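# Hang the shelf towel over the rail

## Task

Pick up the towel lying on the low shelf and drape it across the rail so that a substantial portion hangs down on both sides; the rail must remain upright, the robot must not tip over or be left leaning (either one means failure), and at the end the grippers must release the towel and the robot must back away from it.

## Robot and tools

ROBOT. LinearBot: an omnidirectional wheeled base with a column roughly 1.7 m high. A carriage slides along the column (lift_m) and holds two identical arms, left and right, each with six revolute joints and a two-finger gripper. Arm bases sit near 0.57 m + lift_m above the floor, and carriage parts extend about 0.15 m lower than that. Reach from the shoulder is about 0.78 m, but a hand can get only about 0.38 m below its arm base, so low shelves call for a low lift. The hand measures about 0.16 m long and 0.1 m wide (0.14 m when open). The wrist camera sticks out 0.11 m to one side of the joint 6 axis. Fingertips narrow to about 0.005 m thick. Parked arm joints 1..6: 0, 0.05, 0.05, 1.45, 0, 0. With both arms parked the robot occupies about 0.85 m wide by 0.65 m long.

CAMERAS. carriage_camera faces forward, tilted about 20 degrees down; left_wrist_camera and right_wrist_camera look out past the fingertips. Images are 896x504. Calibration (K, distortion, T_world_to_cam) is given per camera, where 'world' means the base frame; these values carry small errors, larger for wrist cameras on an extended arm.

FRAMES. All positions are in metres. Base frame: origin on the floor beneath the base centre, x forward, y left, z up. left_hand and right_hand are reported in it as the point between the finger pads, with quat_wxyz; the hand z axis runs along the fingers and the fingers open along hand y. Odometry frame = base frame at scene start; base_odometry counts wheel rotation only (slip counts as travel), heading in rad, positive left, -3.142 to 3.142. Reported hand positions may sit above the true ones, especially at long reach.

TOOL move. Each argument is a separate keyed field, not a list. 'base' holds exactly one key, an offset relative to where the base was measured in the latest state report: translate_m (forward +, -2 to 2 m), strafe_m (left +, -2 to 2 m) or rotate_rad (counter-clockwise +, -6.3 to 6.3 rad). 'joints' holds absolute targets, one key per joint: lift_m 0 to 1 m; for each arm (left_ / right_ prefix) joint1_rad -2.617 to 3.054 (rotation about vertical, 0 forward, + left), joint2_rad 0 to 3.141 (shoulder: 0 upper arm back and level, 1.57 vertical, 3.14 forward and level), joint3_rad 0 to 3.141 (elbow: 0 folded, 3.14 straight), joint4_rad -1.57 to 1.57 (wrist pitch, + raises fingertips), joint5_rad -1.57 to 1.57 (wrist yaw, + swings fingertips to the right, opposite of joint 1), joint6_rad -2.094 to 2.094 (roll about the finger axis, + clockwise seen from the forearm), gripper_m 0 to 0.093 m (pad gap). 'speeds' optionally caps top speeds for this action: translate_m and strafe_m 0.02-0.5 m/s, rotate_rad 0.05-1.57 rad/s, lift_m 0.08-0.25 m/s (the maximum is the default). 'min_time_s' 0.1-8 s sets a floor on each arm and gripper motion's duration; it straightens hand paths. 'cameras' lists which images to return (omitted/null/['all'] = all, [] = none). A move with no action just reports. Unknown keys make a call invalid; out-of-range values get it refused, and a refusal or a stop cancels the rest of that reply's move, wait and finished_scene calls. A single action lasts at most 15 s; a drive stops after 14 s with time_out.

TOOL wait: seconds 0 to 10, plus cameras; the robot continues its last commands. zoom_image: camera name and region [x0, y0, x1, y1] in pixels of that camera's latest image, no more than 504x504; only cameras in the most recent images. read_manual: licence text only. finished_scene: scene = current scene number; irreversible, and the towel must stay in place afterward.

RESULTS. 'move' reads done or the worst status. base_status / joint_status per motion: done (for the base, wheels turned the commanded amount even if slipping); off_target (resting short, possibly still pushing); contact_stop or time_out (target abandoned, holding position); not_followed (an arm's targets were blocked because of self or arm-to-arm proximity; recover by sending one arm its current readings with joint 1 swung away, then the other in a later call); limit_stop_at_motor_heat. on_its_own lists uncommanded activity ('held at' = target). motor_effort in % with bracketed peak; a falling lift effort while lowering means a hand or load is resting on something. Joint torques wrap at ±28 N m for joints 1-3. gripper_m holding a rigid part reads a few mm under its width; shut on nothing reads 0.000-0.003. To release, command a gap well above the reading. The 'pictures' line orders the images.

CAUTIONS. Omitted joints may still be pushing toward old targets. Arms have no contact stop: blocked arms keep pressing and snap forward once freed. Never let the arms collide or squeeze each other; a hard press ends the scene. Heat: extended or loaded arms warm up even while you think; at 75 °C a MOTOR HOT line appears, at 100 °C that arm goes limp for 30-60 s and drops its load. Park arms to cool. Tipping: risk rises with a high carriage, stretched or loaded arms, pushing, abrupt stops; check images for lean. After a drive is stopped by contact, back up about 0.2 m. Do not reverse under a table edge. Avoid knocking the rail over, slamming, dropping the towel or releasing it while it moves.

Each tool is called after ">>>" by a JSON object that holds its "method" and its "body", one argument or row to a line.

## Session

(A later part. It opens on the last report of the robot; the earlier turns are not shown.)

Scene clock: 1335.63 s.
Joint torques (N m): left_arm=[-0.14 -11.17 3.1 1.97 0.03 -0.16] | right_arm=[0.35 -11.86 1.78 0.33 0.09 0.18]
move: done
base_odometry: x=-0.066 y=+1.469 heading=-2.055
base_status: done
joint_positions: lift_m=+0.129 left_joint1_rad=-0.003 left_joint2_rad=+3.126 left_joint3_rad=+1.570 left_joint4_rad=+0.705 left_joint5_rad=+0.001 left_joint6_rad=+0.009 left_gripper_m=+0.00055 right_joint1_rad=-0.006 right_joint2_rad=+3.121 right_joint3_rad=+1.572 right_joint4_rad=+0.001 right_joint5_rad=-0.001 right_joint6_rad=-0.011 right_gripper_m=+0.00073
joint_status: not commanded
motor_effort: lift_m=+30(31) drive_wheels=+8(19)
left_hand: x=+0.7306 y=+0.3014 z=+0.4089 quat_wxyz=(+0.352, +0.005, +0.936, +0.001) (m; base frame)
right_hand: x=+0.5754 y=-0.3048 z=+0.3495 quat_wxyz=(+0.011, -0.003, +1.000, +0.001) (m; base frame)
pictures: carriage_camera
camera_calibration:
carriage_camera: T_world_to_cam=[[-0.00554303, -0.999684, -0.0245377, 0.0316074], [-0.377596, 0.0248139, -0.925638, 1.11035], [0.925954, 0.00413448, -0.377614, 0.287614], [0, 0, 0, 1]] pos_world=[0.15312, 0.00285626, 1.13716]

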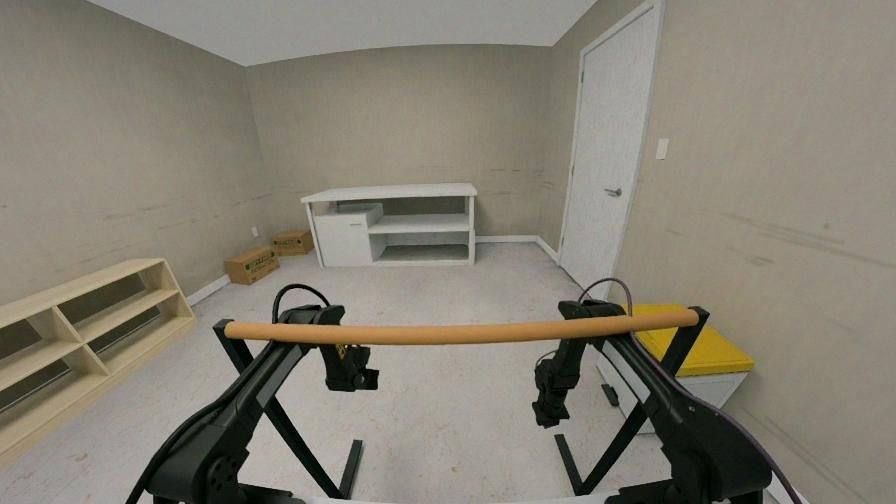

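>>> {"method": "move", "body": {
  "joints": {"lift_m": 0.07},
  "speeds": {"lift_m": 0.08},
  "cameras": []
}}

>>> {"method": "move", "body": {
  "base": {"strafe_m": -0.04},
  "speeds": {"strafe_m": 0.08},
  "cameras": []
}}

>>> {"method": "move", "body": {
  "joints": {"lift_m": 0.097},
  "speeds": {"lift_m": 0.08},
  "cameras": []
}}

>>> {"method": "move", "body": {
  "joints": {"lift_m": 0.13, "left_joint4_rad": 0.0},
  "speeds": {"lift_m": 0.08},
  "min_time_s": 1.0,
  "cameras": []
}}

>>> {"method": "move", "body": {
  "base": {"rotate_rad": 3.13},
  "speeds": {"rotate_rad": 0.35},
  "cameras": ["carriage_camera", "left_wrist_camera"]
}}

Scene clock: 1357.73 s.
Joint torques (N m): left_arm=[-0.09 -11.19 3.17 1.99 0.02 -0.15] | right_arm=[0.35 -11.73 1.72 0.31 0.09 0.18]
move: done
base_odometry: x=-0.066 y=+1.469 heading=-2.055
base_status: not commanded
joint_positions: lift_m=+0.070 left_joint1_rad=-0.003 left_joint2_rad=+3.126 left_joint3_rad=+1.570 left_joint4_rad=+0.704 left_joint5_rad=+0.001 left_joint6_rad=+0.009 left_gripper_m=+0.00055 right_joint1_rad=-0.006 right_joint2_rad=+3.121 right_joint3_rad=+1.572 right_joint4_rad=+0.002 right_joint5_rad=-0.001 right_joint6_rad=-0.011 right_gripper_m=+0.00073
joint_status: all done
motor_effort: lift_m=+20(25) drive_wheels=+8(10)
left_hand: x=+0.7304 y=+0.3014 z=+0.3500 quat_wxyz=(+0.352, +0.005, +0.936, +0.001) (m; base frame)
right_hand: x=+0.5756 y=-0.3048 z=+0.2907 quat_wxyz=(+0.012, -0.003, +1.000, +0.001) (m; base frame)
pictures: none
No camera images: "cameras" was empty.

Scene clock: 1358.87 s.
Joint torques (N m): left_arm=[-0.09 -11.18 3.06 1.99 0.03 -0.18] | right_arm=[0.12 -12 1.8 0.32 0.14 0.2]
move: done
base_odometry: x=-0.101 y=+1.487 heading=-2.056
base_status: done
joint_positions: lift_m=+0.070 left_joint1_rad=-0.002 left_joint2_rad=+3.126 left_joint3_rad=+1.570 left_joint4_rad=+0.704 left_joint5_rad=+0.001 left_joint6_rad=+0.009 left_gripper_m=+0.00055 right_joint1_rad=-0.002 right_joint2_rad=+3.121 right_joint3_rad=+1.572 right_joint4_rad=+0.002 right_joint5_rad=-0.001 right_joint6_rad=-0.011 right_gripper_m=+0.00073
joint_status: not commanded
motor_effort: lift_m=+20(21) drive_wheels=-6(16)
left_hand: x=+0.7304 y=+0.3016 z=+0.3500 quat_wxyz=(+0.352, +0.005, +0.936, +0.001) (m; base frame)
right_hand: x=+0.5756 y=-0.3033 z=+0.2907 quat_wxyz=(+0.012, -0.005, +1.000, +0.000) (m; base frame)
pictures: none
No camera images: "cameras" was empty.

Scene clock: 1359.63 s.
Joint torques (N m): left_arm=[-0.13 -11.17 3.11 1.95 0.04 -0.18] | right_arm=[-0.09 -11.81 1.81 0.35 0.09 0.2]
move: done
base_odometry: x=-0.101 y=+1.487 heading=-2.056
base_status: not commanded
joint_positions: lift_m=+0.096 left_joint1_rad=-0.002 left_joint2_rad=+3.126 left_joint3_rad=+1.570 left_joint4_rad=+0.706 left_joint5_rad=+0.001 left_joint6_rad=+0.008 left_gripper_m=+0.00055 right_joint1_rad=-0.002 right_joint2_rad=+3.121 right_joint3_rad=+1.572 right_joint4_rad=+0.002 right_joint5_rad=-0.001 right_joint6_rad=-0.011 right_gripper_m=+0.00073
joint_status: all done
motor_effort: lift_m=+30(30) drive_wheels=-6(6)
left_hand: x=+0.7310 y=+0.3016 z=+0.3763 quat_wxyz=(+0.353, +0.005, +0.936, +0.001) (m; base frame)
right_hand: x=+0.5756 y=-0.3033 z=+0.3166 quat_wxyz=(+0.012, -0.005, +1.000, +0.000) (m; base frame)
pictures: none
No camera images: "cameras" was empty.

Scene clock: 1361.13 s.
Joint torques (N m): left_arm=[-0.1 -10.14 2.04 0.38 0.02 -0.18] | right_arm=[-0.08 -11.82 1.77 0.33 0.09 0.19]
move: done
base_odometry: x=-0.101 y=+1.487 heading=-2.056
base_status: not commanded
joint_positions: lift_m=+0.129 left_joint1_rad=-0.002 left_joint2_rad=+3.126 left_joint3_rad=+1.570 left_joint4_rad=+0.021 left_joint5_rad=+0.001 left_joint6_rad=+0.008 left_gripper_m=+0.00055 right_joint1_rad=-0.002 right_joint2_rad=+3.121 right_joint3_rad=+1.571 right_joint4_rad=+0.002 right_joint5_rad=-0.001 right_joint6_rad=-0.011 right_gripper_m=+0.00073
joint_status: all done
motor_effort: lift_m=+30(38) drive_wheels=-6(6)
left_hand: x=+0.5776 y=+0.3020 z=+0.3481 quat_wxyz=(+0.018, +0.005, +1.000, +0.000) (m; base frame)
right_hand: x=+0.5754 y=-0.3033 z=+0.3494 quat_wxyz=(+0.011, -0.005, +1.000, +0.000) (m; base frame)
pictures: none
No camera images: "cameras" was empty.

Scene clock: 1370.80 s.
Joint torques (N m): left_arm=[-0.66 -10.14 2.07 0.39 0.02 -0.16] | right_arm=[-0.73 -11.85 1.84 0.33 0.09 0.18]
move: done
base_odometry: x=-0.101 y=+1.487 heading=+1.074
base_status: done
joint_positions: lift_m=+0.129 left_joint1_rad=+0.003 left_joint2_rad=+3.126 left_joint3_rad=+1.570 left_joint4_rad=+0.016 left_joint5_rad=+0.001 left_joint6_rad=+0.008 left_gripper_m=+0.00054 right_joint1_rad=+0.006 right_joint2_rad=+3.121 right_joint3_rad=+1.571 right_joint4_rad=+0.001 right_joint5_rad=-0.001 right_joint6_rad=-0.011 right_gripper_m=+0.00072
joint_status: not commanded
motor_effort: lift_m=+30(31) drive_wheels=+9(14)
left_hand: x=+0.5762 y=+0.3037 z=+0.3480 quat_wxyz=(+0.016, +0.003, +1.000, +0.000) (m; base frame)
right_hand: x=+0.5753 y=-0.3007 z=+0.3494 quat_wxyz=(+0.011, -0.008, +1.000, +0.000) (m; base frame)
pictures: carriage_camera, left_wrist_camera
camera_calibration:
carriage_camera: T_world_to_cam=[[-0.00554303, -0.999684, -0.0245377, 0.0316074], [-0.377596, 0.0248139, -0.925638, 1.11035], [0.925954, 0.00413448, -0.377614, 0.287614], [0, 0, 0, 1]] pos_world=[0.15312, 0.00285626, 1.13716]
left_wrist_camera: T_world_to_cam=[[-0.0288133, -0.999375, 0.0204587, 0.311654], [-0.824411, 0.035333, 0.564888, 0.269668], [-0.565258, -0.000590111, -0.824914, 0.733906], [0, 0, 0, 1]] pos_world=[0.646143, 0.302365, 0.446701]

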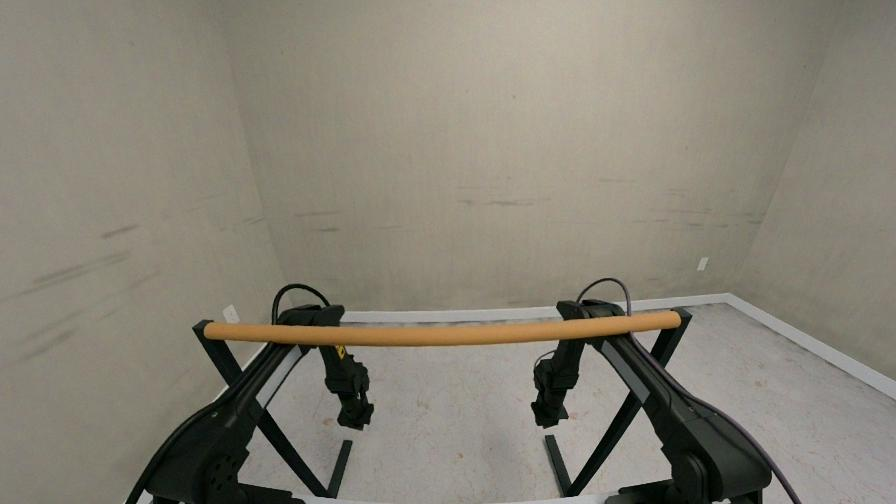

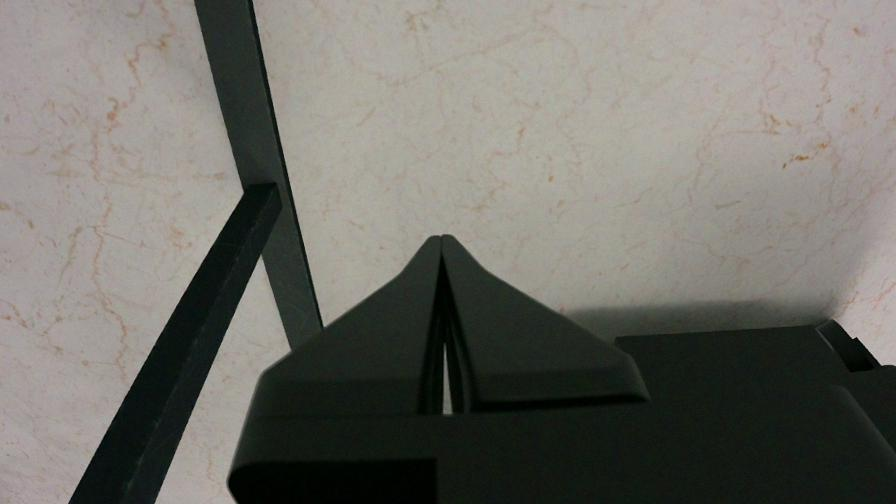

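>>> {"method": "move", "body": {
  "base": {"translate_m": 0.88},
  "speeds": {"translate_m": 0.15},
  "cameras": []
}}

>>> {"method": "move", "body": {
  "base": {"strafe_m": 0.57},
  "speeds": {"strafe_m": 0.12},
  "cameras": ["left_wrist_camera", "carriage_camera"]
}}

Scene clock: 1387.43 s.
Joint torques (N m): left_arm=[-0.64 -10 2.56 0.61 0.02 -0.15] | right_arm=[-0.87 -11.63 2.84 0.46 0.11 0.17]
move: done
base_odometry: x=+0.317 y=+2.261 heading=+1.075
base_status: done
joint_positions: lift_m=+0.129 left_joint1_rad=+0.003 left_joint2_rad=+3.126 left_joint3_rad=+1.562 left_joint4_rad=-0.013 left_joint5_rad=+0.001 left_joint6_rad=+0.008 left_gripper_m=+0.00054 right_joint1_rad=+0.006 right_joint2_rad=+3.121 right_joint3_rad=+1.557 right_joint4_rad=-0.019 right_joint5_rad=-0.001 right_joint6_rad=-0.008 right_gripper_m=+0.00072
joint_status: not commanded
motor_effort: lift_m=+31(31) drive_wheels=+9(15)
left_hand: x=+0.5652 y=+0.3037 z=+0.3474 quat_wxyz=(-0.003, +0.003, +1.000, +0.000) (m; base frame)
right_hand: x=+0.5634 y=-0.3008 z=+0.3485 quat_wxyz=(-0.006, -0.007, +1.000, +0.000) (m; base frame)
pictures: none
No camera images: "cameras" was empty.

Scene clock: 1392.97 s.
Joint torques (N m): left_arm=[0.21 -9.91 2.82 0.8 0.01 -0.15] | right_arm=[0.29 -11.66 2.86 0.58 0.14 -0.03]
move: done
base_odometry: x=-0.184 y=+2.533 heading=+1.075
base_status: done
joint_positions: lift_m=+0.129 left_joint1_rad=-0.007 left_joint2_rad=+3.126 left_joint3_rad=+1.557 left_joint4_rad=-0.041 left_joint5_rad=+0.001 left_joint6_rad=+0.008 left_gripper_m=+0.00054 right_joint1_rad=-0.003 right_joint2_rad=+3.121 right_joint3_rad=+1.558 right_joint4_rad=-0.035 right_joint5_rad=+0.000 right_joint6_rad=+0.006 right_gripper_m=+0.00072
joint_status: not commanded
motor_effort: lift_m=+30(31) drive_wheels=-2(14)
left_hand: x=+0.5559 y=+0.3004 z=+0.3473 quat_wxyz=(-0.019, +0.007, +1.000, -0.001) (m; base frame)
right_hand: x=+0.5600 y=-0.3040 z=+0.3486 quat_wxyz=(-0.014, +0.005, +1.000, +0.000) (m; base frame)
pictures: carriage_camera, left_wrist_camera
camera_calibration:
carriage_camera: T_world_to_cam=[[-0.00554303, -0.999684, -0.0245377, 0.0316074], [-0.377596, 0.0248139, -0.925638, 1.11035], [0.925954, 0.00413448, -0.377614, 0.287614], [0, 0, 0, 1]] pos_world=[0.15312, 0.00285626, 1.13716]
left_wrist_camera: T_world_to_cam=[[-0.0363654, -0.999074, 0.0229722, 0.310997], [-0.782641, 0.0427664, 0.621002, 0.208508], [-0.62141, 0.00460406, -0.783472, 0.73697], [0, 0, 0, 1]] pos_world=[0.632458, 0.298399, 0.440767]

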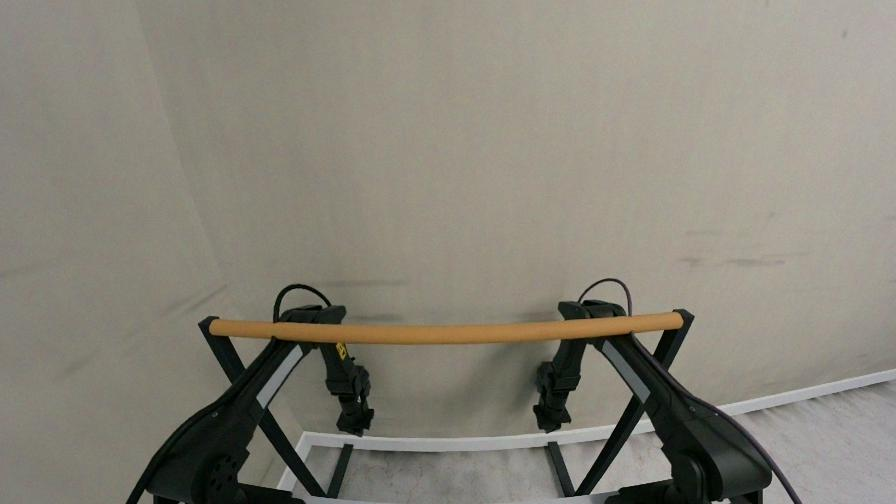

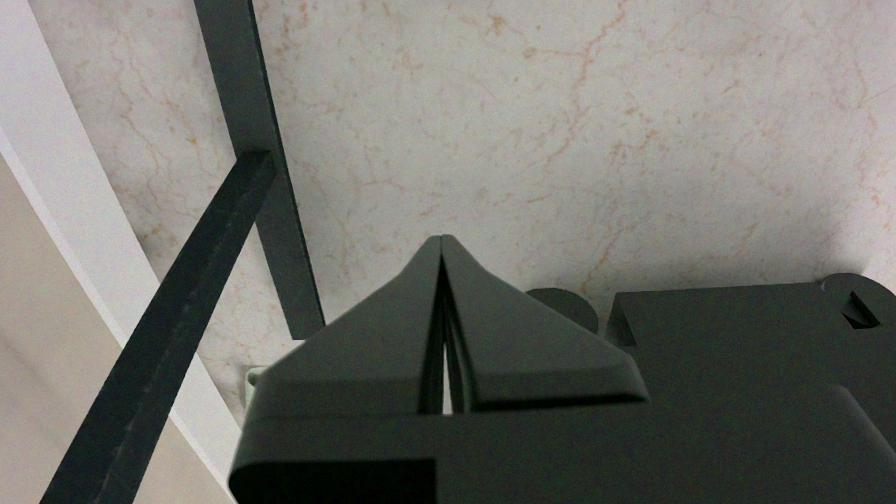

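>>> {"method": "move", "body": {
  "base": {"strafe_m": 0.12},
  "joints": {"lift_m": 0.1},
  "speeds": {"strafe_m": 0.06, "lift_m": 0.08},
  "cameras": ["left_wrist_camera"]
}}

>>> {"method": "zoom_image", "body": {
  "camera": "left_wrist_camera",
  "region": [100, 200, 400, 504]
}}

Scene clock: 1405.00 s.
Joint torques (N m): left_arm=[0.46 -9.88 2.97 0.88 0.02 -0.17] | right_arm=[0.51 -11.6 2.7 0.64 0 -0.04]
move: done
base_odometry: x=-0.290 y=+2.590 heading=+1.075
base_status: done
joint_positions: lift_m=+0.100 left_joint1_rad=-0.008 left_joint2_rad=+3.126 left_joint3_rad=+1.555 left_joint4_rad=-0.048 left_joint5_rad=+0.002 left_joint6_rad=+0.009 left_gripper_m=+0.00054 right_joint1_rad=-0.007 right_joint2_rad=+3.121 right_joint3_rad=+1.557 right_joint4_rad=-0.040 right_joint5_rad=+0.006 right_joint6_rad=+0.010 right_gripper_m=+0.00072
joint_status: all done
motor_effort: lift_m=+25(25) drive_wheels=+3(12)
left_hand: x=+0.5532 y=+0.2997 z=+0.3180 quat_wxyz=(-0.024, +0.008, +1.000, -0.001) (m; base frame)
right_hand: x=+0.5582 y=-0.3064 z=+0.3193 quat_wxyz=(-0.017, +0.008, +1.000, -0.003) (m; base frame)
pictures: left_wrist_camera
camera_calibration:
left_wrist_camera: T_world_to_cam=[[-0.0384395, -0.998962, 0.0244497, 0.311591], [-0.777042, 0.0452661, 0.627819, 0.218576], [-0.628274, 0.00513465, -0.777975, 0.714222], [0, 0, 0, 1]] pos_world=[0.630547, 0.297707, 0.410802]

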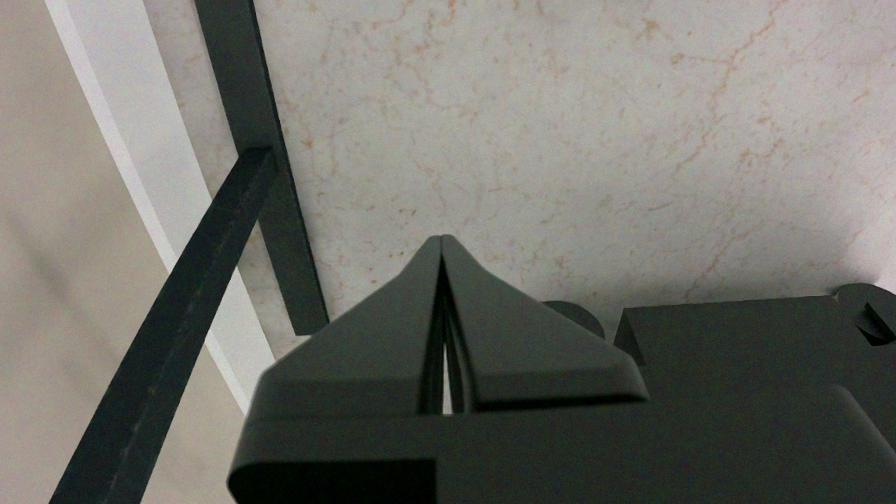

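Scaled by 1.658 from the camera's 896x504 image, which has a finer 1280x720 frame.

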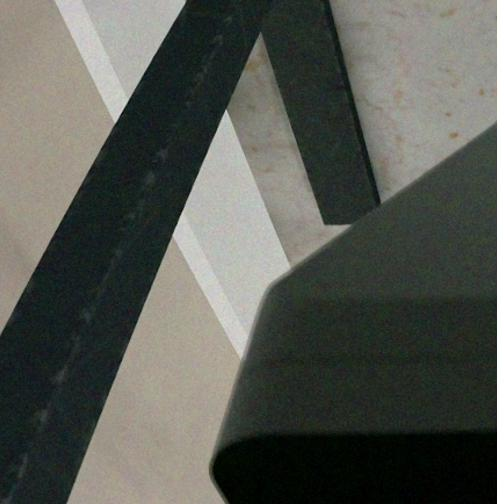

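>>> {"method": "move", "body": {
  "base": {"strafe_m": 0.042},
  "speeds": {"strafe_m": 0.05},
  "cameras": ["left_wrist_camera"]
}}

>>> {"method": "zoom_image", "body": {
  "camera": "left_wrist_camera",
  "region": [100, 0, 400, 400]
}}

Scene clock: 1413.57 s.
Joint torques (N m): left_arm=[1.16 -9.92 3.11 0.91 0.01 -0.19] | right_arm=[1.17 -11.62 2.85 0.66 -0.01 -0.06]
move: done
base_odometry: x=-0.327 y=+2.610 heading=+1.075
base_status: done
joint_positions: lift_m=+0.100 left_joint1_rad=-0.016 left_joint2_rad=+3.126 left_joint3_rad=+1.555 left_joint4_rad=-0.051 left_joint5_rad=+0.002 left_joint6_rad=+0.009 left_gripper_m=+0.00054 right_joint1_rad=-0.014 right_joint2_rad=+3.121 right_joint3_rad=+1.557 right_joint4_rad=-0.044 right_joint5_rad=+0.008 right_joint6_rad=+0.013 right_gripper_m=+0.00072
joint_status: not commanded
motor_effort: lift_m=+25(25) drive_wheels=+3(12)
left_hand: x=+0.5521 y=+0.2971 z=+0.3180 quat_wxyz=(-0.026, +0.013, +1.000, -0.001) (m; base frame)
right_hand: x=+0.5570 y=-0.3091 z=+0.3194 quat_wxyz=(-0.019, +0.014, +1.000, -0.004) (m; base frame)
pictures: left_wrist_camera
camera_calibration:
left_wrist_camera: T_world_to_cam=[[-0.0470882, -0.99859, 0.0245155, 0.313519], [-0.774254, 0.0519944, 0.630735, 0.21342], [-0.63112, 0.0107189, -0.775611, 0.712747], [0, 0, 0, 1]] pos_world=[0.629833, 0.29434, 0.410517]

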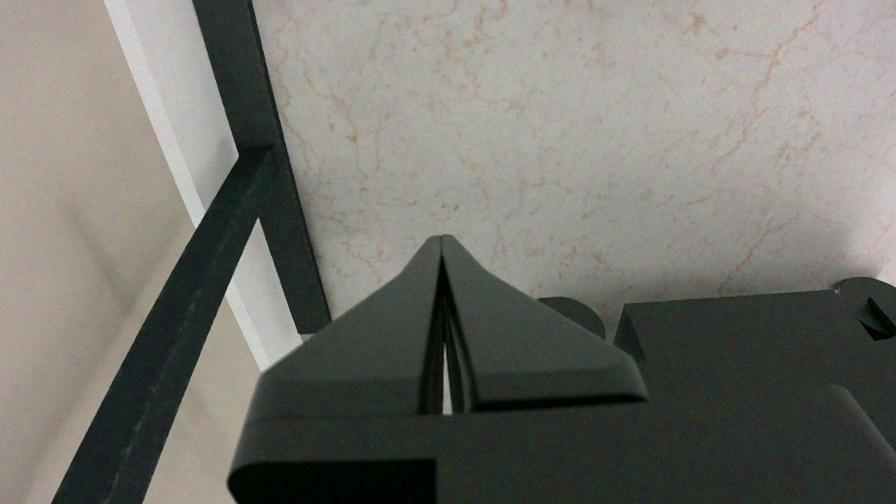

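Scaled by 1.260 from the camera's 896x504 image, which has a finer 1280x720 frame.

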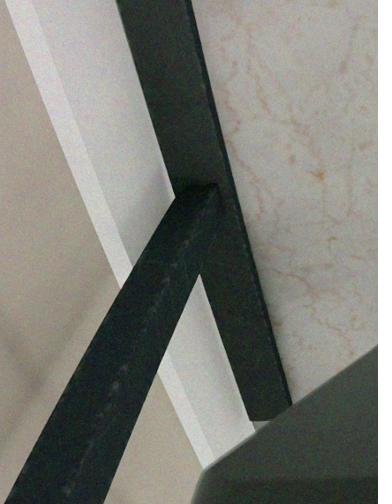

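>>> {"method": "move", "body": {
  "base": {"translate_m": -0.18},
  "speeds": {"translate_m": 0.05},
  "cameras": ["left_wrist_camera"]
}}

>>> {"method": "zoom_image", "body": {
  "camera": "left_wrist_camera",
  "region": [100, 100, 400, 504]
}}

Scene clock: 1421.53 s.
Joint torques (N m): left_arm=[0.16 -9.98 2.41 0.63 -0.01 -0.17] | right_arm=[0.32 -11.74 2.41 0.44 -0.01 -0.07]
move: done
base_odometry: x=-0.412 y=+2.452 heading=+1.075
base_status: done
joint_positions: lift_m=+0.100 left_joint1_rad=-0.005 left_joint2_rad=+3.126 left_joint3_rad=+1.563 left_joint4_rad=-0.015 left_joint5_rad=+0.002 left_joint6_rad=+0.009 left_gripper_m=+0.00054 right_joint1_rad=-0.006 right_joint2_rad=+3.121 right_joint3_rad=+1.564 right_joint4_rad=-0.013 right_joint5_rad=+0.008 right_joint6_rad=+0.013 right_gripper_m=+0.00072
joint_status: not commanded
motor_effort: lift_m=+25(25) drive_wheels=-3(7)
left_hand: x=+0.5653 y=+0.3007 z=+0.3182 quat_wxyz=(-0.003, +0.007, +1.000, -0.001) (m; base frame)
right_hand: x=+0.5679 y=-0.3062 z=+0.3196 quat_wxyz=(+0.000, +0.009, +1.000, -0.004) (m; base frame)
pictures: left_wrist_camera
camera_calibration:
left_wrist_camera: T_world_to_cam=[[-0.0370884, -0.999044, 0.0231572, 0.312613], [-0.802126, 0.0435828, 0.595563, 0.252717], [-0.596002, 0.0035135, -0.802975, 0.712219], [0, 0, 0, 1]] pos_world=[0.638789, 0.298797, 0.414146]

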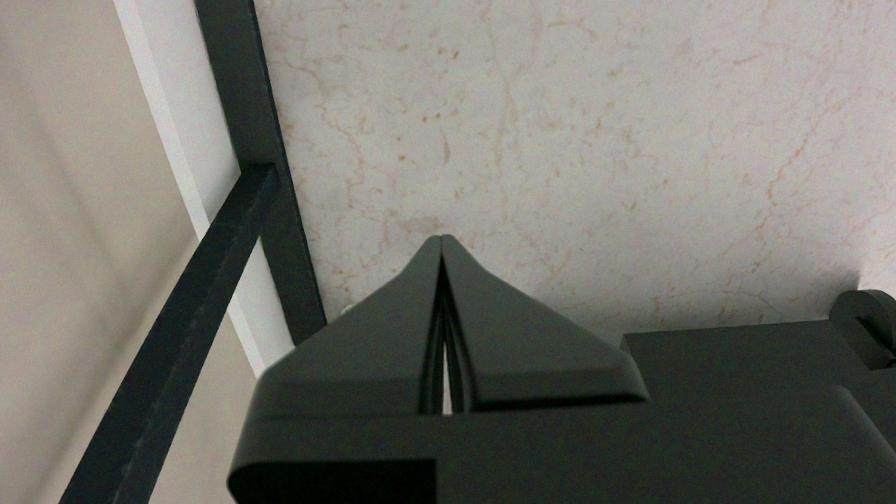

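Scaled by 1.248 from the camera's 896x504 image, which has a finer 1280x720 frame.

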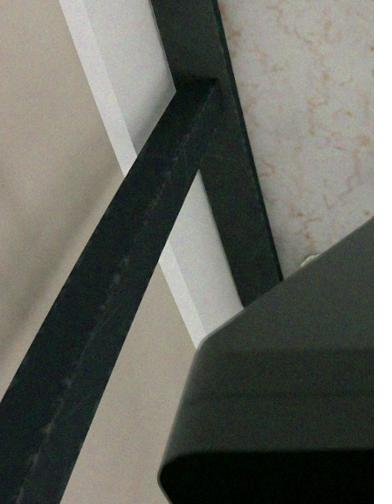

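>>> {"method": "move", "body": {
  "base": {"translate_m": -0.16},
  "speeds": {"translate_m": 0.05},
  "cameras": ["left_wrist_camera"]
}}

>>> {"method": "zoom_image", "body": {
  "camera": "left_wrist_camera",
  "region": [100, 100, 500, 504]
}}

Scene clock: 1429.63 s.
Joint torques (N m): left_arm=[0.18 -10.04 2.52 0.61 -0.02 -0.17] | right_arm=[0.21 -11.75 2.4 0.4 -0.01 -0.06]
move: done
base_odometry: x=-0.489 y=+2.312 heading=+1.075
base_status: done
joint_positions: lift_m=+0.100 left_joint1_rad=-0.006 left_joint2_rad=+3.126 left_joint3_rad=+1.563 left_joint4_rad=-0.012 left_joint5_rad=+0.002 left_joint6_rad=+0.009 left_gripper_m=+0.00054 right_joint1_rad=-0.004 right_joint2_rad=+3.121 right_joint3_rad=+1.564 right_joint4_rad=-0.010 right_joint5_rad=+0.007 right_joint6_rad=+0.013 right_gripper_m=+0.00072
joint_status: not commanded
motor_effort: lift_m=+25(25) drive_wheels=-3(11)
left_hand: x=+0.5661 y=+0.3005 z=+0.3182 quat_wxyz=(-0.002, +0.007, +1.000, -0.001) (m; base frame)
right_hand: x=+0.5687 y=-0.3057 z=+0.3196 quat_wxyz=(+0.002, +0.009, +1.000, -0.004) (m; base frame)
pictures: left_wrist_camera
camera_calibration:
left_wrist_camera: T_world_to_cam=[[-0.0376091, -0.999025, 0.0231002, 0.31288], [-0.804153, 0.04398, 0.592793, 0.255338], [-0.593231, 0.00371836, -0.805023, 0.711686], [0, 0, 0, 1]] pos_world=[0.639293, 0.298699, 0.414333]

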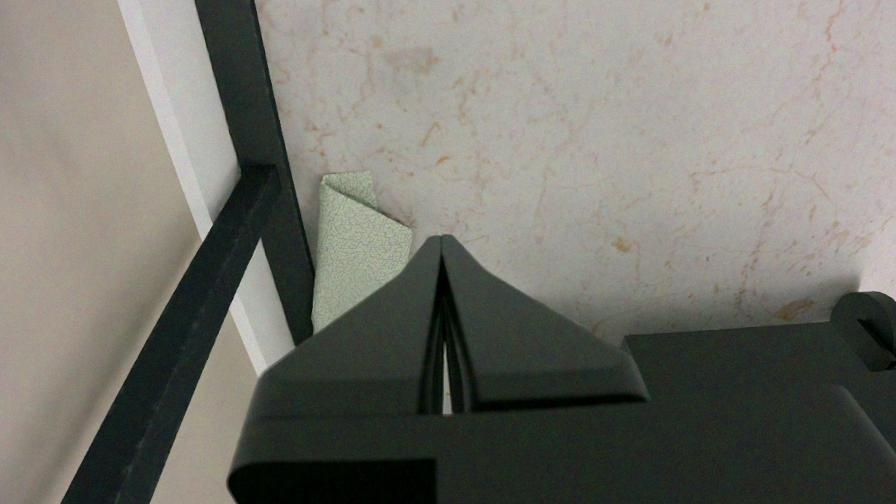

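Scaled by 1.248 from the camera's 896x504 image, which has a finer 1280x720 frame.

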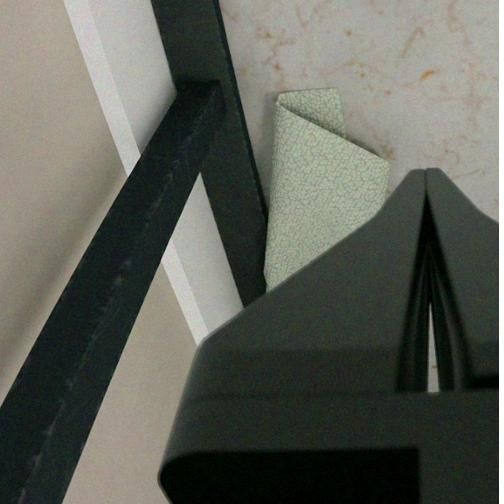

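>>> {"method": "move", "body": {
  "base": {"translate_m": -0.2},
  "speeds": {"translate_m": 0.05},
  "cameras": ["left_wrist_camera"]
}}

>>> {"method": "zoom_image", "body": {
  "camera": "left_wrist_camera",
  "region": [100, 0, 500, 404]
}}

Scene clock: 1437.40 s.
Joint torques (N m): left_arm=[0.32 -9.95 2.4 0.55 0.01 -0.18] | right_arm=[-0.13 -11.71 2.26 0.44 0.01 -0.07]
move: done
base_odometry: x=-0.584 y=+2.136 heading=+1.076
base_status: done
joint_positions: lift_m=+0.100 left_joint1_rad=-0.005 left_joint2_rad=+3.126 left_joint3_rad=+1.565 left_joint4_rad=-0.008 left_joint5_rad=+0.002 left_joint6_rad=+0.009 left_gripper_m=+0.00054 right_joint1_rad=-0.002 right_joint2_rad=+3.121 right_joint3_rad=+1.564 right_joint4_rad=-0.006 right_joint5_rad=+0.005 right_joint6_rad=+0.013 right_gripper_m=+0.00072
joint_status: not commanded
motor_effort: lift_m=+25(25) drive_wheels=+3(12)
left_hand: x=+0.5679 y=+0.3009 z=+0.3183 quat_wxyz=(+0.001, +0.007, +1.000, -0.001) (m; base frame)
right_hand: x=+0.5701 y=-0.3043 z=+0.3196 quat_wxyz=(+0.004, +0.007, +1.000, -0.002) (m; base frame)
pictures: left_wrist_camera
camera_calibration:
left_wrist_camera: T_world_to_cam=[[-0.0365215, -0.999071, 0.0228769, 0.312719], [-0.807578, 0.0429899, 0.588191, 0.260408], [-0.588628, 0.00300678, -0.808398, 0.71145], [0, 0, 0, 1]] pos_world=[0.6405, 0.299094, 0.414811]

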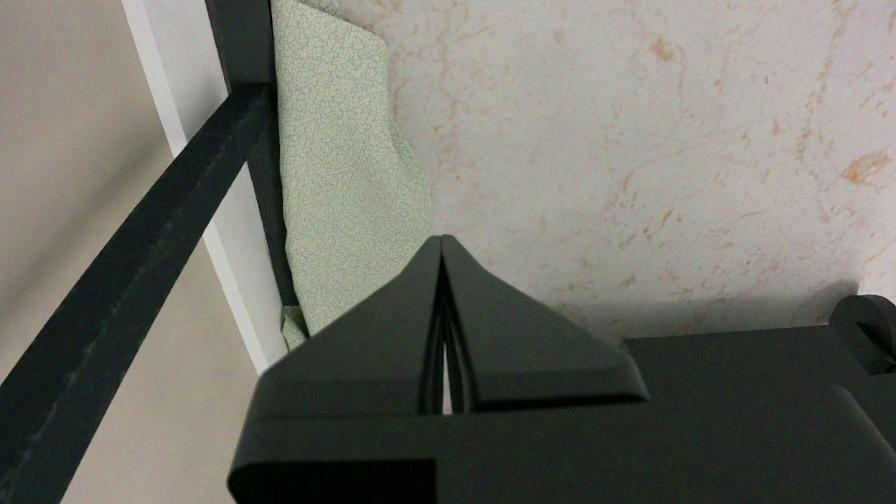

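Scaled by 1.248 from the camera's 896x504 image, which has a finer 1280x720 frame.

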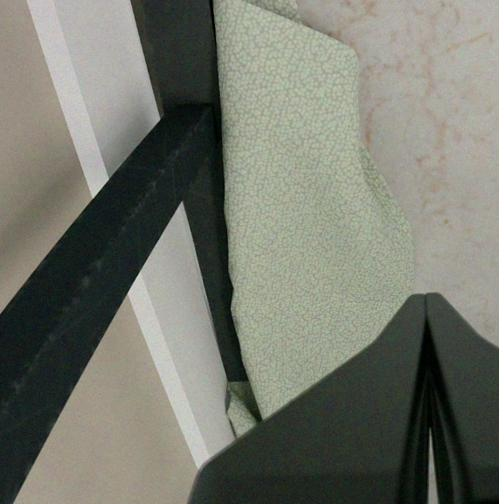

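>>> {"method": "move", "body": {
  "base": {"strafe_m": -0.25},
  "speeds": {"strafe_m": 0.06},
  "cameras": ["left_wrist_camera", "carriage_camera"]
}}

Scene clock: 1446.40 s.
Joint torques (N m): left_arm=[0.21 -10.07 2.32 0.58 0 -0.18] | right_arm=[-0.17 -11.78 2.36 0.36 0.03 -0.08]
move: done
base_odometry: x=-0.364 y=+2.017 heading=+1.075
base_status: done
joint_positions: lift_m=+0.100 left_joint1_rad=-0.005 left_joint2_rad=+3.126 left_joint3_rad=+1.565 left_joint4_rad=-0.007 left_joint5_rad=+0.002 left_joint6_rad=+0.009 left_gripper_m=+0.00054 right_joint1_rad=-0.001 right_joint2_rad=+3.121 right_joint3_rad=+1.564 right_joint4_rad=-0.005 right_joint5_rad=+0.004 right_joint6_rad=+0.013 right_gripper_m=+0.00072
joint_status: not commanded
motor_effort: lift_m=+25(25) drive_wheels=-2(7)
left_hand: x=+0.5680 y=+0.3007 z=+0.3183 quat_wxyz=(+0.001, +0.007, +1.000, -0.001) (m; base frame)
right_hand: x=+0.5703 y=-0.3040 z=+0.3196 quat_wxyz=(+0.004, +0.007, +1.000, -0.002) (m; base frame)
pictures: carriage_camera, left_wrist_camera
camera_calibration:
carriage_camera: T_world_to_cam=[[-0.00554303, -0.999684, -0.0245377, 0.0308885], [-0.377596, 0.0248139, -0.925638, 1.08323], [0.925954, 0.00413448, -0.377614, 0.27655], [0, 0, 0, 1]] pos_world=[0.15312, 0.00285626, 1.10786]
left_wrist_camera: T_world_to_cam=[[-0.0373918, -0.999039, 0.0228622, 0.312978], [-0.807756, 0.043686, 0.587895, 0.260471], [-0.588329, 0.00351539, -0.808614, 0.711335], [0, 0, 0, 1]] pos_world=[0.6406, 0.298798, 0.41491]

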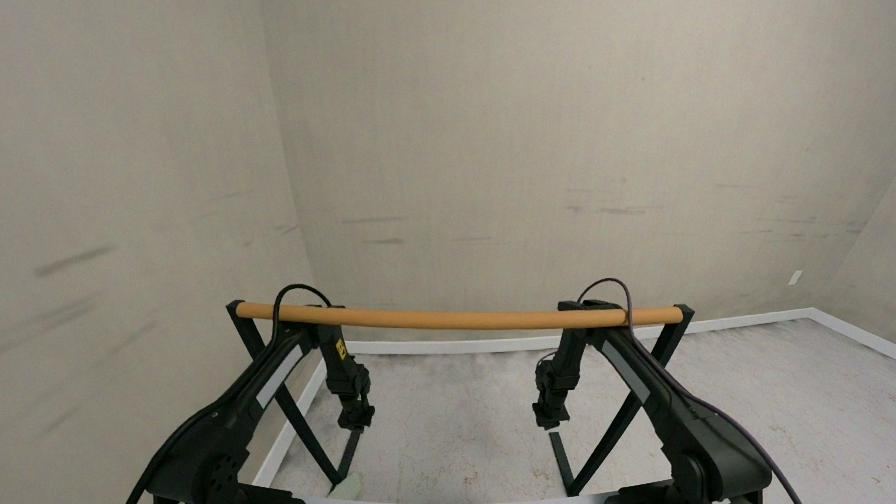

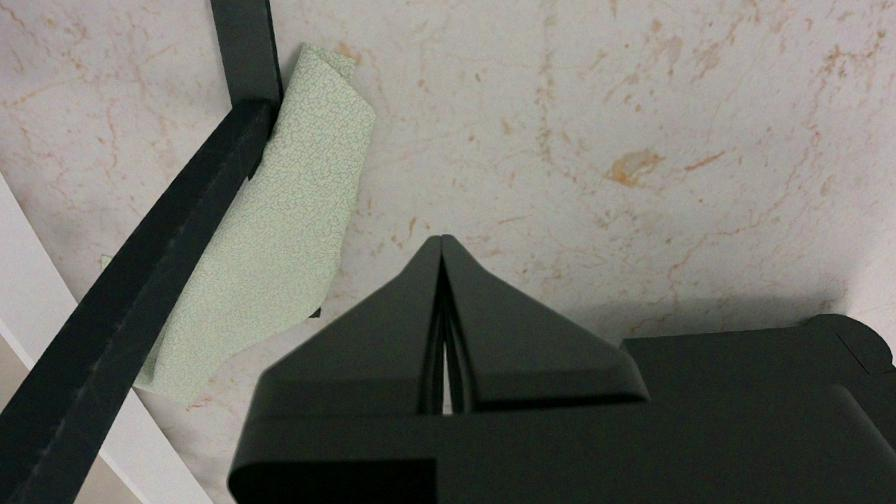

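>>> {"method": "zoom_image", "body": {
  "camera": "left_wrist_camera",
  "region": [60, 0, 460, 440]
}}

Scaled by 1.145 from the camera's 896x504 image, which has a finer 1280x720 frame.

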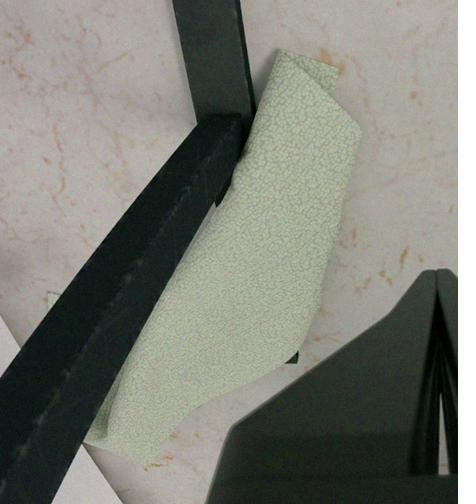

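>>> {"method": "move", "body": {
  "joints": {"lift_m": 0.2},
  "speeds": {"lift_m": 0.08},
  "cameras": ["left_wrist_camera"]
}}

>>> {"method": "zoom_image", "body": {
  "camera": "left_wrist_camera",
  "region": [0, 0, 500, 504]
}}

Scene clock: 1498.07 s.
Joint torques (N m): left_arm=[0.13 -10.07 2.25 0.55 0.01 -0.17] | right_arm=[-0.16 -11.71 2.15 0.33 0.01 -0.08]
move: done
base_odometry: x=-0.364 y=+2.017 heading=+1.076
base_status: not commanded
joint_positions: lift_m=+0.199 left_joint1_rad=-0.005 left_joint2_rad=+3.126 left_joint3_rad=+1.566 left_joint4_rad=-0.005 left_joint5_rad=+0.002 left_joint6_rad=+0.009 left_gripper_m=+0.00054 right_joint1_rad=-0.001 right_joint2_rad=+3.121 right_joint3_rad=+1.565 right_joint4_rad=-0.003 right_joint5_rad=+0.004 right_joint6_rad=+0.013 right_gripper_m=+0.00072
joint_status: all done
motor_effort: lift_m=+30(38) drive_wheels=-2(2)
left_hand: x=+0.5691 y=+0.3007 z=+0.4177 quat_wxyz=(+0.003, +0.007, +1.000, -0.001) (m; base frame)
right_hand: x=+0.5712 y=-0.3040 z=+0.4191 quat_wxyz=(+0.006, +0.007, +1.000, -0.002) (m; base frame)
pictures: left_wrist_camera
camera_calibration:
left_wrist_camera: T_world_to_cam=[[-0.0370522, -0.999053, 0.0228057, 0.310543], [-0.809791, 0.0433895, 0.585111, 0.205342], [-0.585547, 0.00321184, -0.810632, 0.791761], [0, 0, 0, 1]] pos_world=[0.641404, 0.298796, 0.514597]

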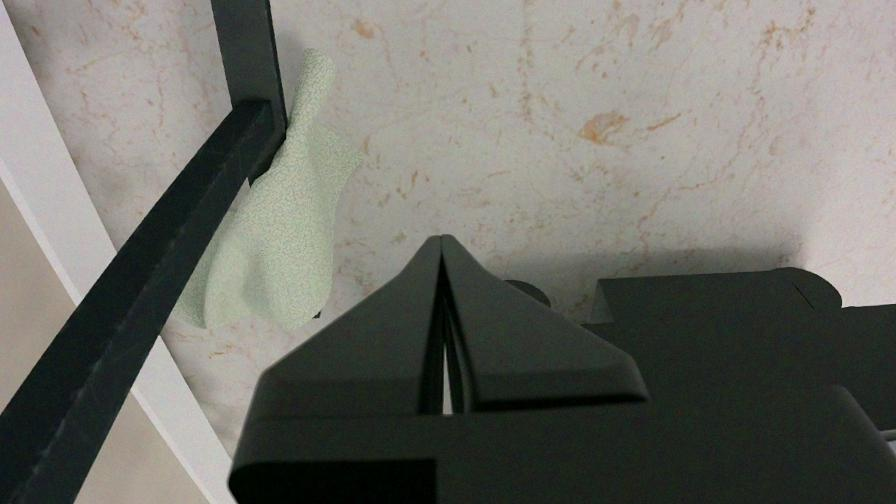

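Scaled by 1.000.

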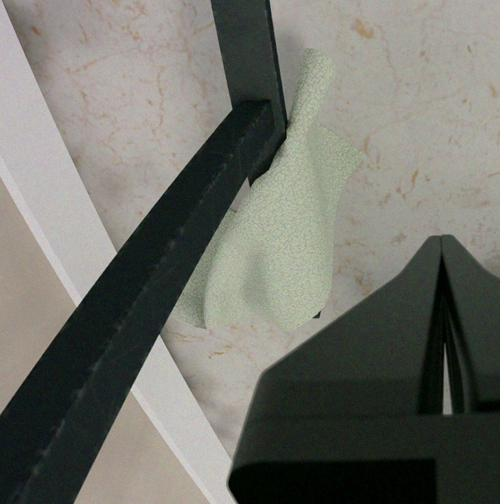

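>>> {"method": "move", "body": {
  "joints": {"lift_m": 0.4},
  "speeds": {"lift_m": 0.08},
  "cameras": ["left_wrist_camera"]
}}

>>> {"method": "zoom_image", "body": {
  "camera": "left_wrist_camera",
  "region": [0, 0, 500, 504]
}}

Scene clock: 1503.77 s.
Joint torques (N m): left_arm=[0.2 -10 2.24 0.54 0.02 -0.16] | right_arm=[-0.1 -11.77 2.17 0.34 0.01 -0.07]
move: done
base_odometry: x=-0.364 y=+2.017 heading=+1.076
base_status: not commanded
joint_positions: lift_m=+0.399 left_joint1_rad=-0.005 left_joint2_rad=+3.126 left_joint3_rad=+1.566 left_joint4_rad=-0.003 left_joint5_rad=+0.002 left_joint6_rad=+0.009 left_gripper_m=+0.00054 right_joint1_rad=-0.001 right_joint2_rad=+3.121 right_joint3_rad=+1.566 right_joint4_rad=-0.002 right_joint5_rad=+0.004 right_joint6_rad=+0.013 right_gripper_m=+0.00072
joint_status: all done
motor_effort: lift_m=+31(38) drive_wheels=-1(2)
left_hand: x=+0.5698 y=+0.3006 z=+0.6177 quat_wxyz=(+0.004, +0.007, +1.000, -0.001) (m; base frame)
right_hand: x=+0.5719 y=-0.3040 z=+0.6191 quat_wxyz=(+0.007, +0.007, +1.000, -0.002) (m; base frame)
pictures: left_wrist_camera
camera_calibration:
left_wrist_camera: T_world_to_cam=[[-0.0367399, -0.999067, 0.0227093, 0.305965], [-0.81115, 0.043087, 0.583248, 0.0908825], [-0.583683, 0.00300783, -0.811976, 0.954022], [0, 0, 0, 1]] pos_world=[0.641807, 0.298895, 0.714688]

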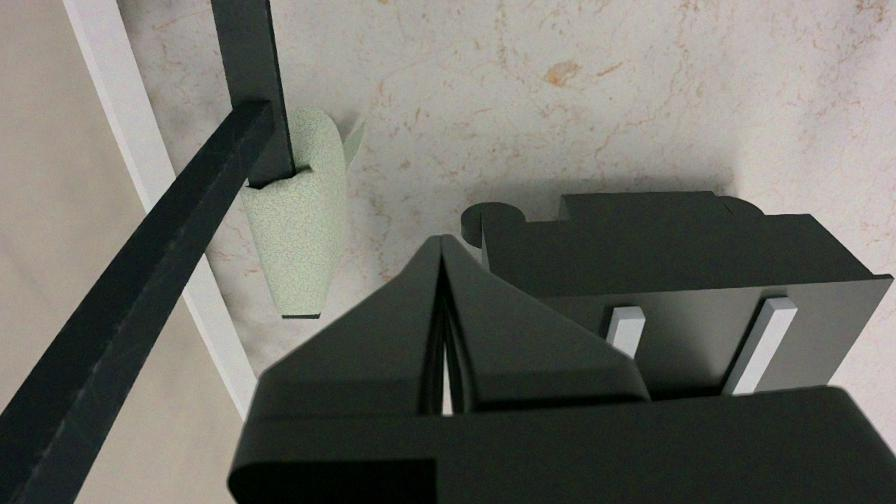

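Scaled by 1.000.

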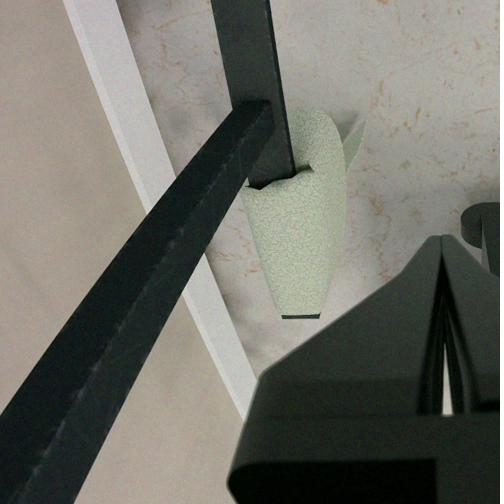

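>>> {"method": "move", "body": {
  "joints": {"lift_m": 0.78},
  "speeds": {"lift_m": 0.08},
  "cameras": ["left_wrist_camera"]
}}

>>> {"method": "move", "body": {
  "base": {"strafe_m": -0.5},
  "speeds": {"strafe_m": 0.08},
  "cameras": ["left_wrist_camera"]
}}

Scene clock: 1528.20 s.
Joint torques (N m): left_arm=[0.14 -9.99 2.25 0.52 0.01 -0.17] | right_arm=[-0.12 -11.77 2.44 0.28 0.05 -0.06]
move: done
base_odometry: x=-0.364 y=+2.017 heading=+1.076
base_status: not commanded
joint_positions: lift_m=+0.779 left_joint1_rad=-0.005 left_joint2_rad=+3.126 left_joint3_rad=+1.566 left_joint4_rad=-0.002 left_joint5_rad=+0.002 left_joint6_rad=+0.009 left_gripper_m=+0.00054 right_joint1_rad=-0.001 right_joint2_rad=+3.121 right_joint3_rad=+1.566 right_joint4_rad=-0.001 right_joint5_rad=+0.004 right_joint6_rad=+0.013 right_gripper_m=+0.00072
joint_status: all done
motor_effort: lift_m=+30(38) drive_wheels=-1(2)
left_hand: x=+0.5701 y=+0.3006 z=+0.9977 quat_wxyz=(+0.005, +0.007, +1.000, -0.001) (m; base frame)
right_hand: x=+0.5722 y=-0.3040 z=+0.9991 quat_wxyz=(+0.007, +0.007, +1.000, -0.002) (m; base frame)
pictures: left_wrist_camera
camera_calibration:
left_wrist_camera: T_world_to_cam=[[-0.0367692, -0.999067, 0.0226694, 0.297401], [-0.811828, 0.043091, 0.582304, -0.129235], [-0.582738, 0.00300716, -0.812655, 1.26299], [0, 0, 0, 1]] pos_world=[0.642008, 0.298895, 1.09488]

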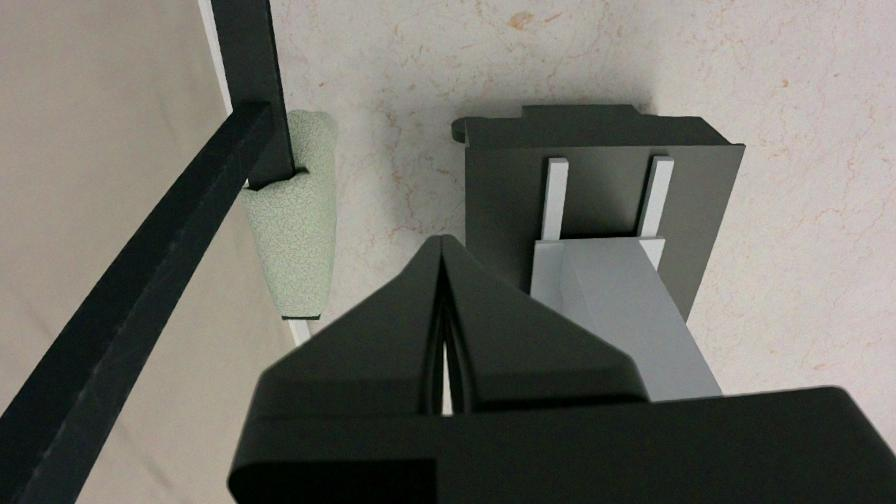

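Scene clock: 1535.07 s.
Joint torques (N m): left_arm=[0.17 -10.06 2.33 0.53 0 -0.16] | right_arm=[-0.12 -11.81 2.3 0.33 0 -0.06]
move: done
base_odometry: x=+0.076 y=+1.779 heading=+1.075
base_status: done
joint_positions: lift_m=+0.779 left_joint1_rad=-0.005 left_joint2_rad=+3.126 left_joint3_rad=+1.566 left_joint4_rad=-0.002 left_joint5_rad=+0.002 left_joint6_rad=+0.009 left_gripper_m=+0.00054 right_joint1_rad=-0.001 right_joint2_rad=+3.121 right_joint3_rad=+1.566 right_joint4_rad=-0.001 right_joint5_rad=+0.004 right_joint6_rad=+0.013 right_gripper_m=+0.00072
joint_status: not commanded
motor_effort: lift_m=+30(31) drive_wheels=-2(9)
left_hand: x=+0.5701 y=+0.3008 z=+0.9977 quat_wxyz=(+0.005, +0.007, +1.000, -0.001) (m; base frame)
right_hand: x=+0.5722 y=-0.3040 z=+0.9991 quat_wxyz=(+0.007, +0.007, +1.000, -0.002) (m; base frame)
pictures: left_wrist_camera
camera_calibration:
left_wrist_camera: T_world_to_cam=[[-0.0363274, -0.999084, 0.0226049, 0.297292], [-0.811845, 0.0426944, 0.58231, -0.129115], [-0.582742, 0.00280219, -0.812653, 1.26305], [0, 0, 0, 1]] pos_world=[0.642009, 0.298993, 1.09488]

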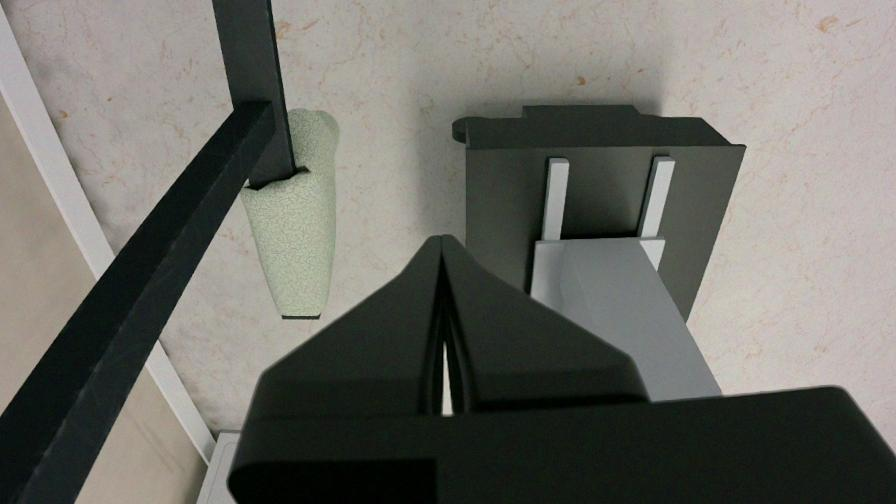

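>>> {"method": "move", "body": {
  "base": {"strafe_m": -1.3},
  "speeds": {"strafe_m": 0.12},
  "cameras": ["left_wrist_camera", "carriage_camera"]
}}

Scene clock: 1549.57 s.
Joint torques (N m): left_arm=[0.25 -10.09 2.33 0.53 0.02 -0.16] | right_arm=[-0.12 -11.77 2.19 0.33 0.04 -0.07]
move: done
base_odometry: x=+1.219 y=+1.160 heading=+1.075
base_status: done
joint_positions: lift_m=+0.779 left_joint1_rad=-0.005 left_joint2_rad=+3.126 left_joint3_rad=+1.566 left_joint4_rad=-0.002 left_joint5_rad=+0.002 left_joint6_rad=+0.009 left_gripper_m=+0.00054 right_joint1_rad=+0.001 right_joint2_rad=+3.121 right_joint3_rad=+1.566 right_joint4_rad=-0.001 right_joint5_rad=+0.004 right_joint6_rad=+0.013 right_gripper_m=+0.00072
joint_status: not commanded
motor_effort: lift_m=+30(31) drive_wheels=-2(9)
left_hand: x=+0.5701 y=+0.3006 z=+0.9977 quat_wxyz=(+0.005, +0.007, +1.000, -0.001) (m; base frame)
right_hand: x=+0.5722 y=-0.3034 z=+0.9991 quat_wxyz=(+0.007, +0.006, +1.000, -0.002) (m; base frame)
pictures: carriage_camera, left_wrist_camera
camera_calibration:
carriage_camera: T_world_to_cam=[[-0.00554303, -0.999684, -0.0245377, 0.0475594], [-0.377596, 0.0248139, -0.925638, 1.7121], [0.925954, 0.00413448, -0.377614, 0.533101], [0, 0, 0, 1]] pos_world=[0.15312, 0.00285626, 1.78726]
left_wrist_camera: T_world_to_cam=[[-0.0367692, -0.999067, 0.0226694, 0.297401], [-0.811828, 0.043091, 0.582304, -0.129235], [-0.582738, 0.00300716, -0.812655, 1.26299], [0, 0, 0, 1]] pos_world=[0.642008, 0.298895, 1.09488]

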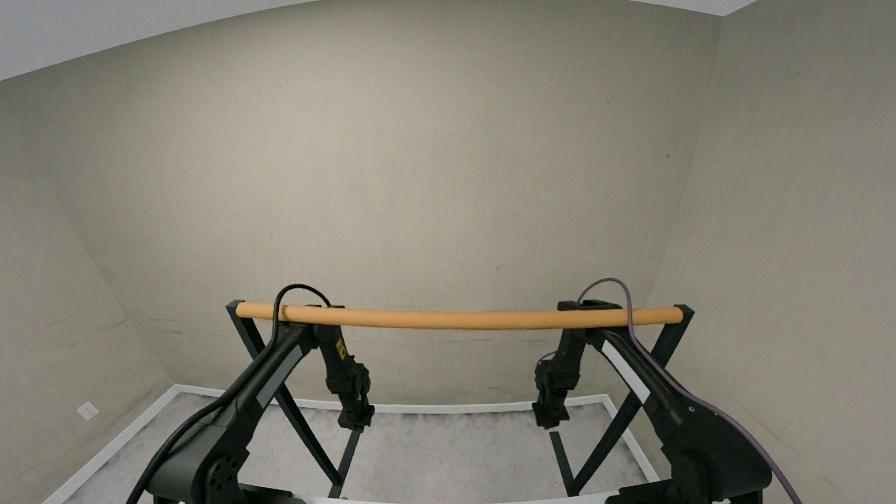

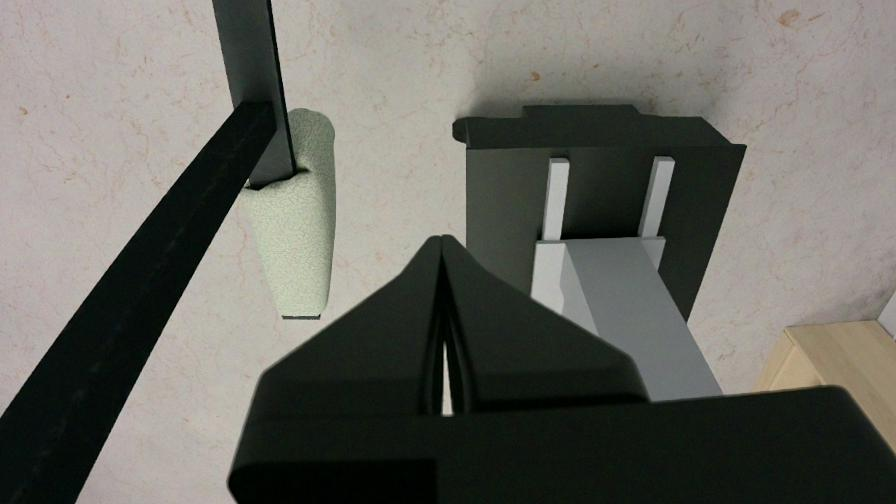

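>>> {"method": "zoom_image", "body": {
  "camera": "left_wrist_camera",
  "region": [640, 240, 896, 420]
}}

Scaled by 1.969 from the camera's 896x504 image, which has a finer 1280x720 frame.

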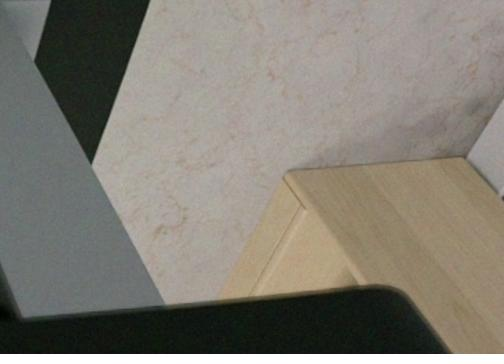

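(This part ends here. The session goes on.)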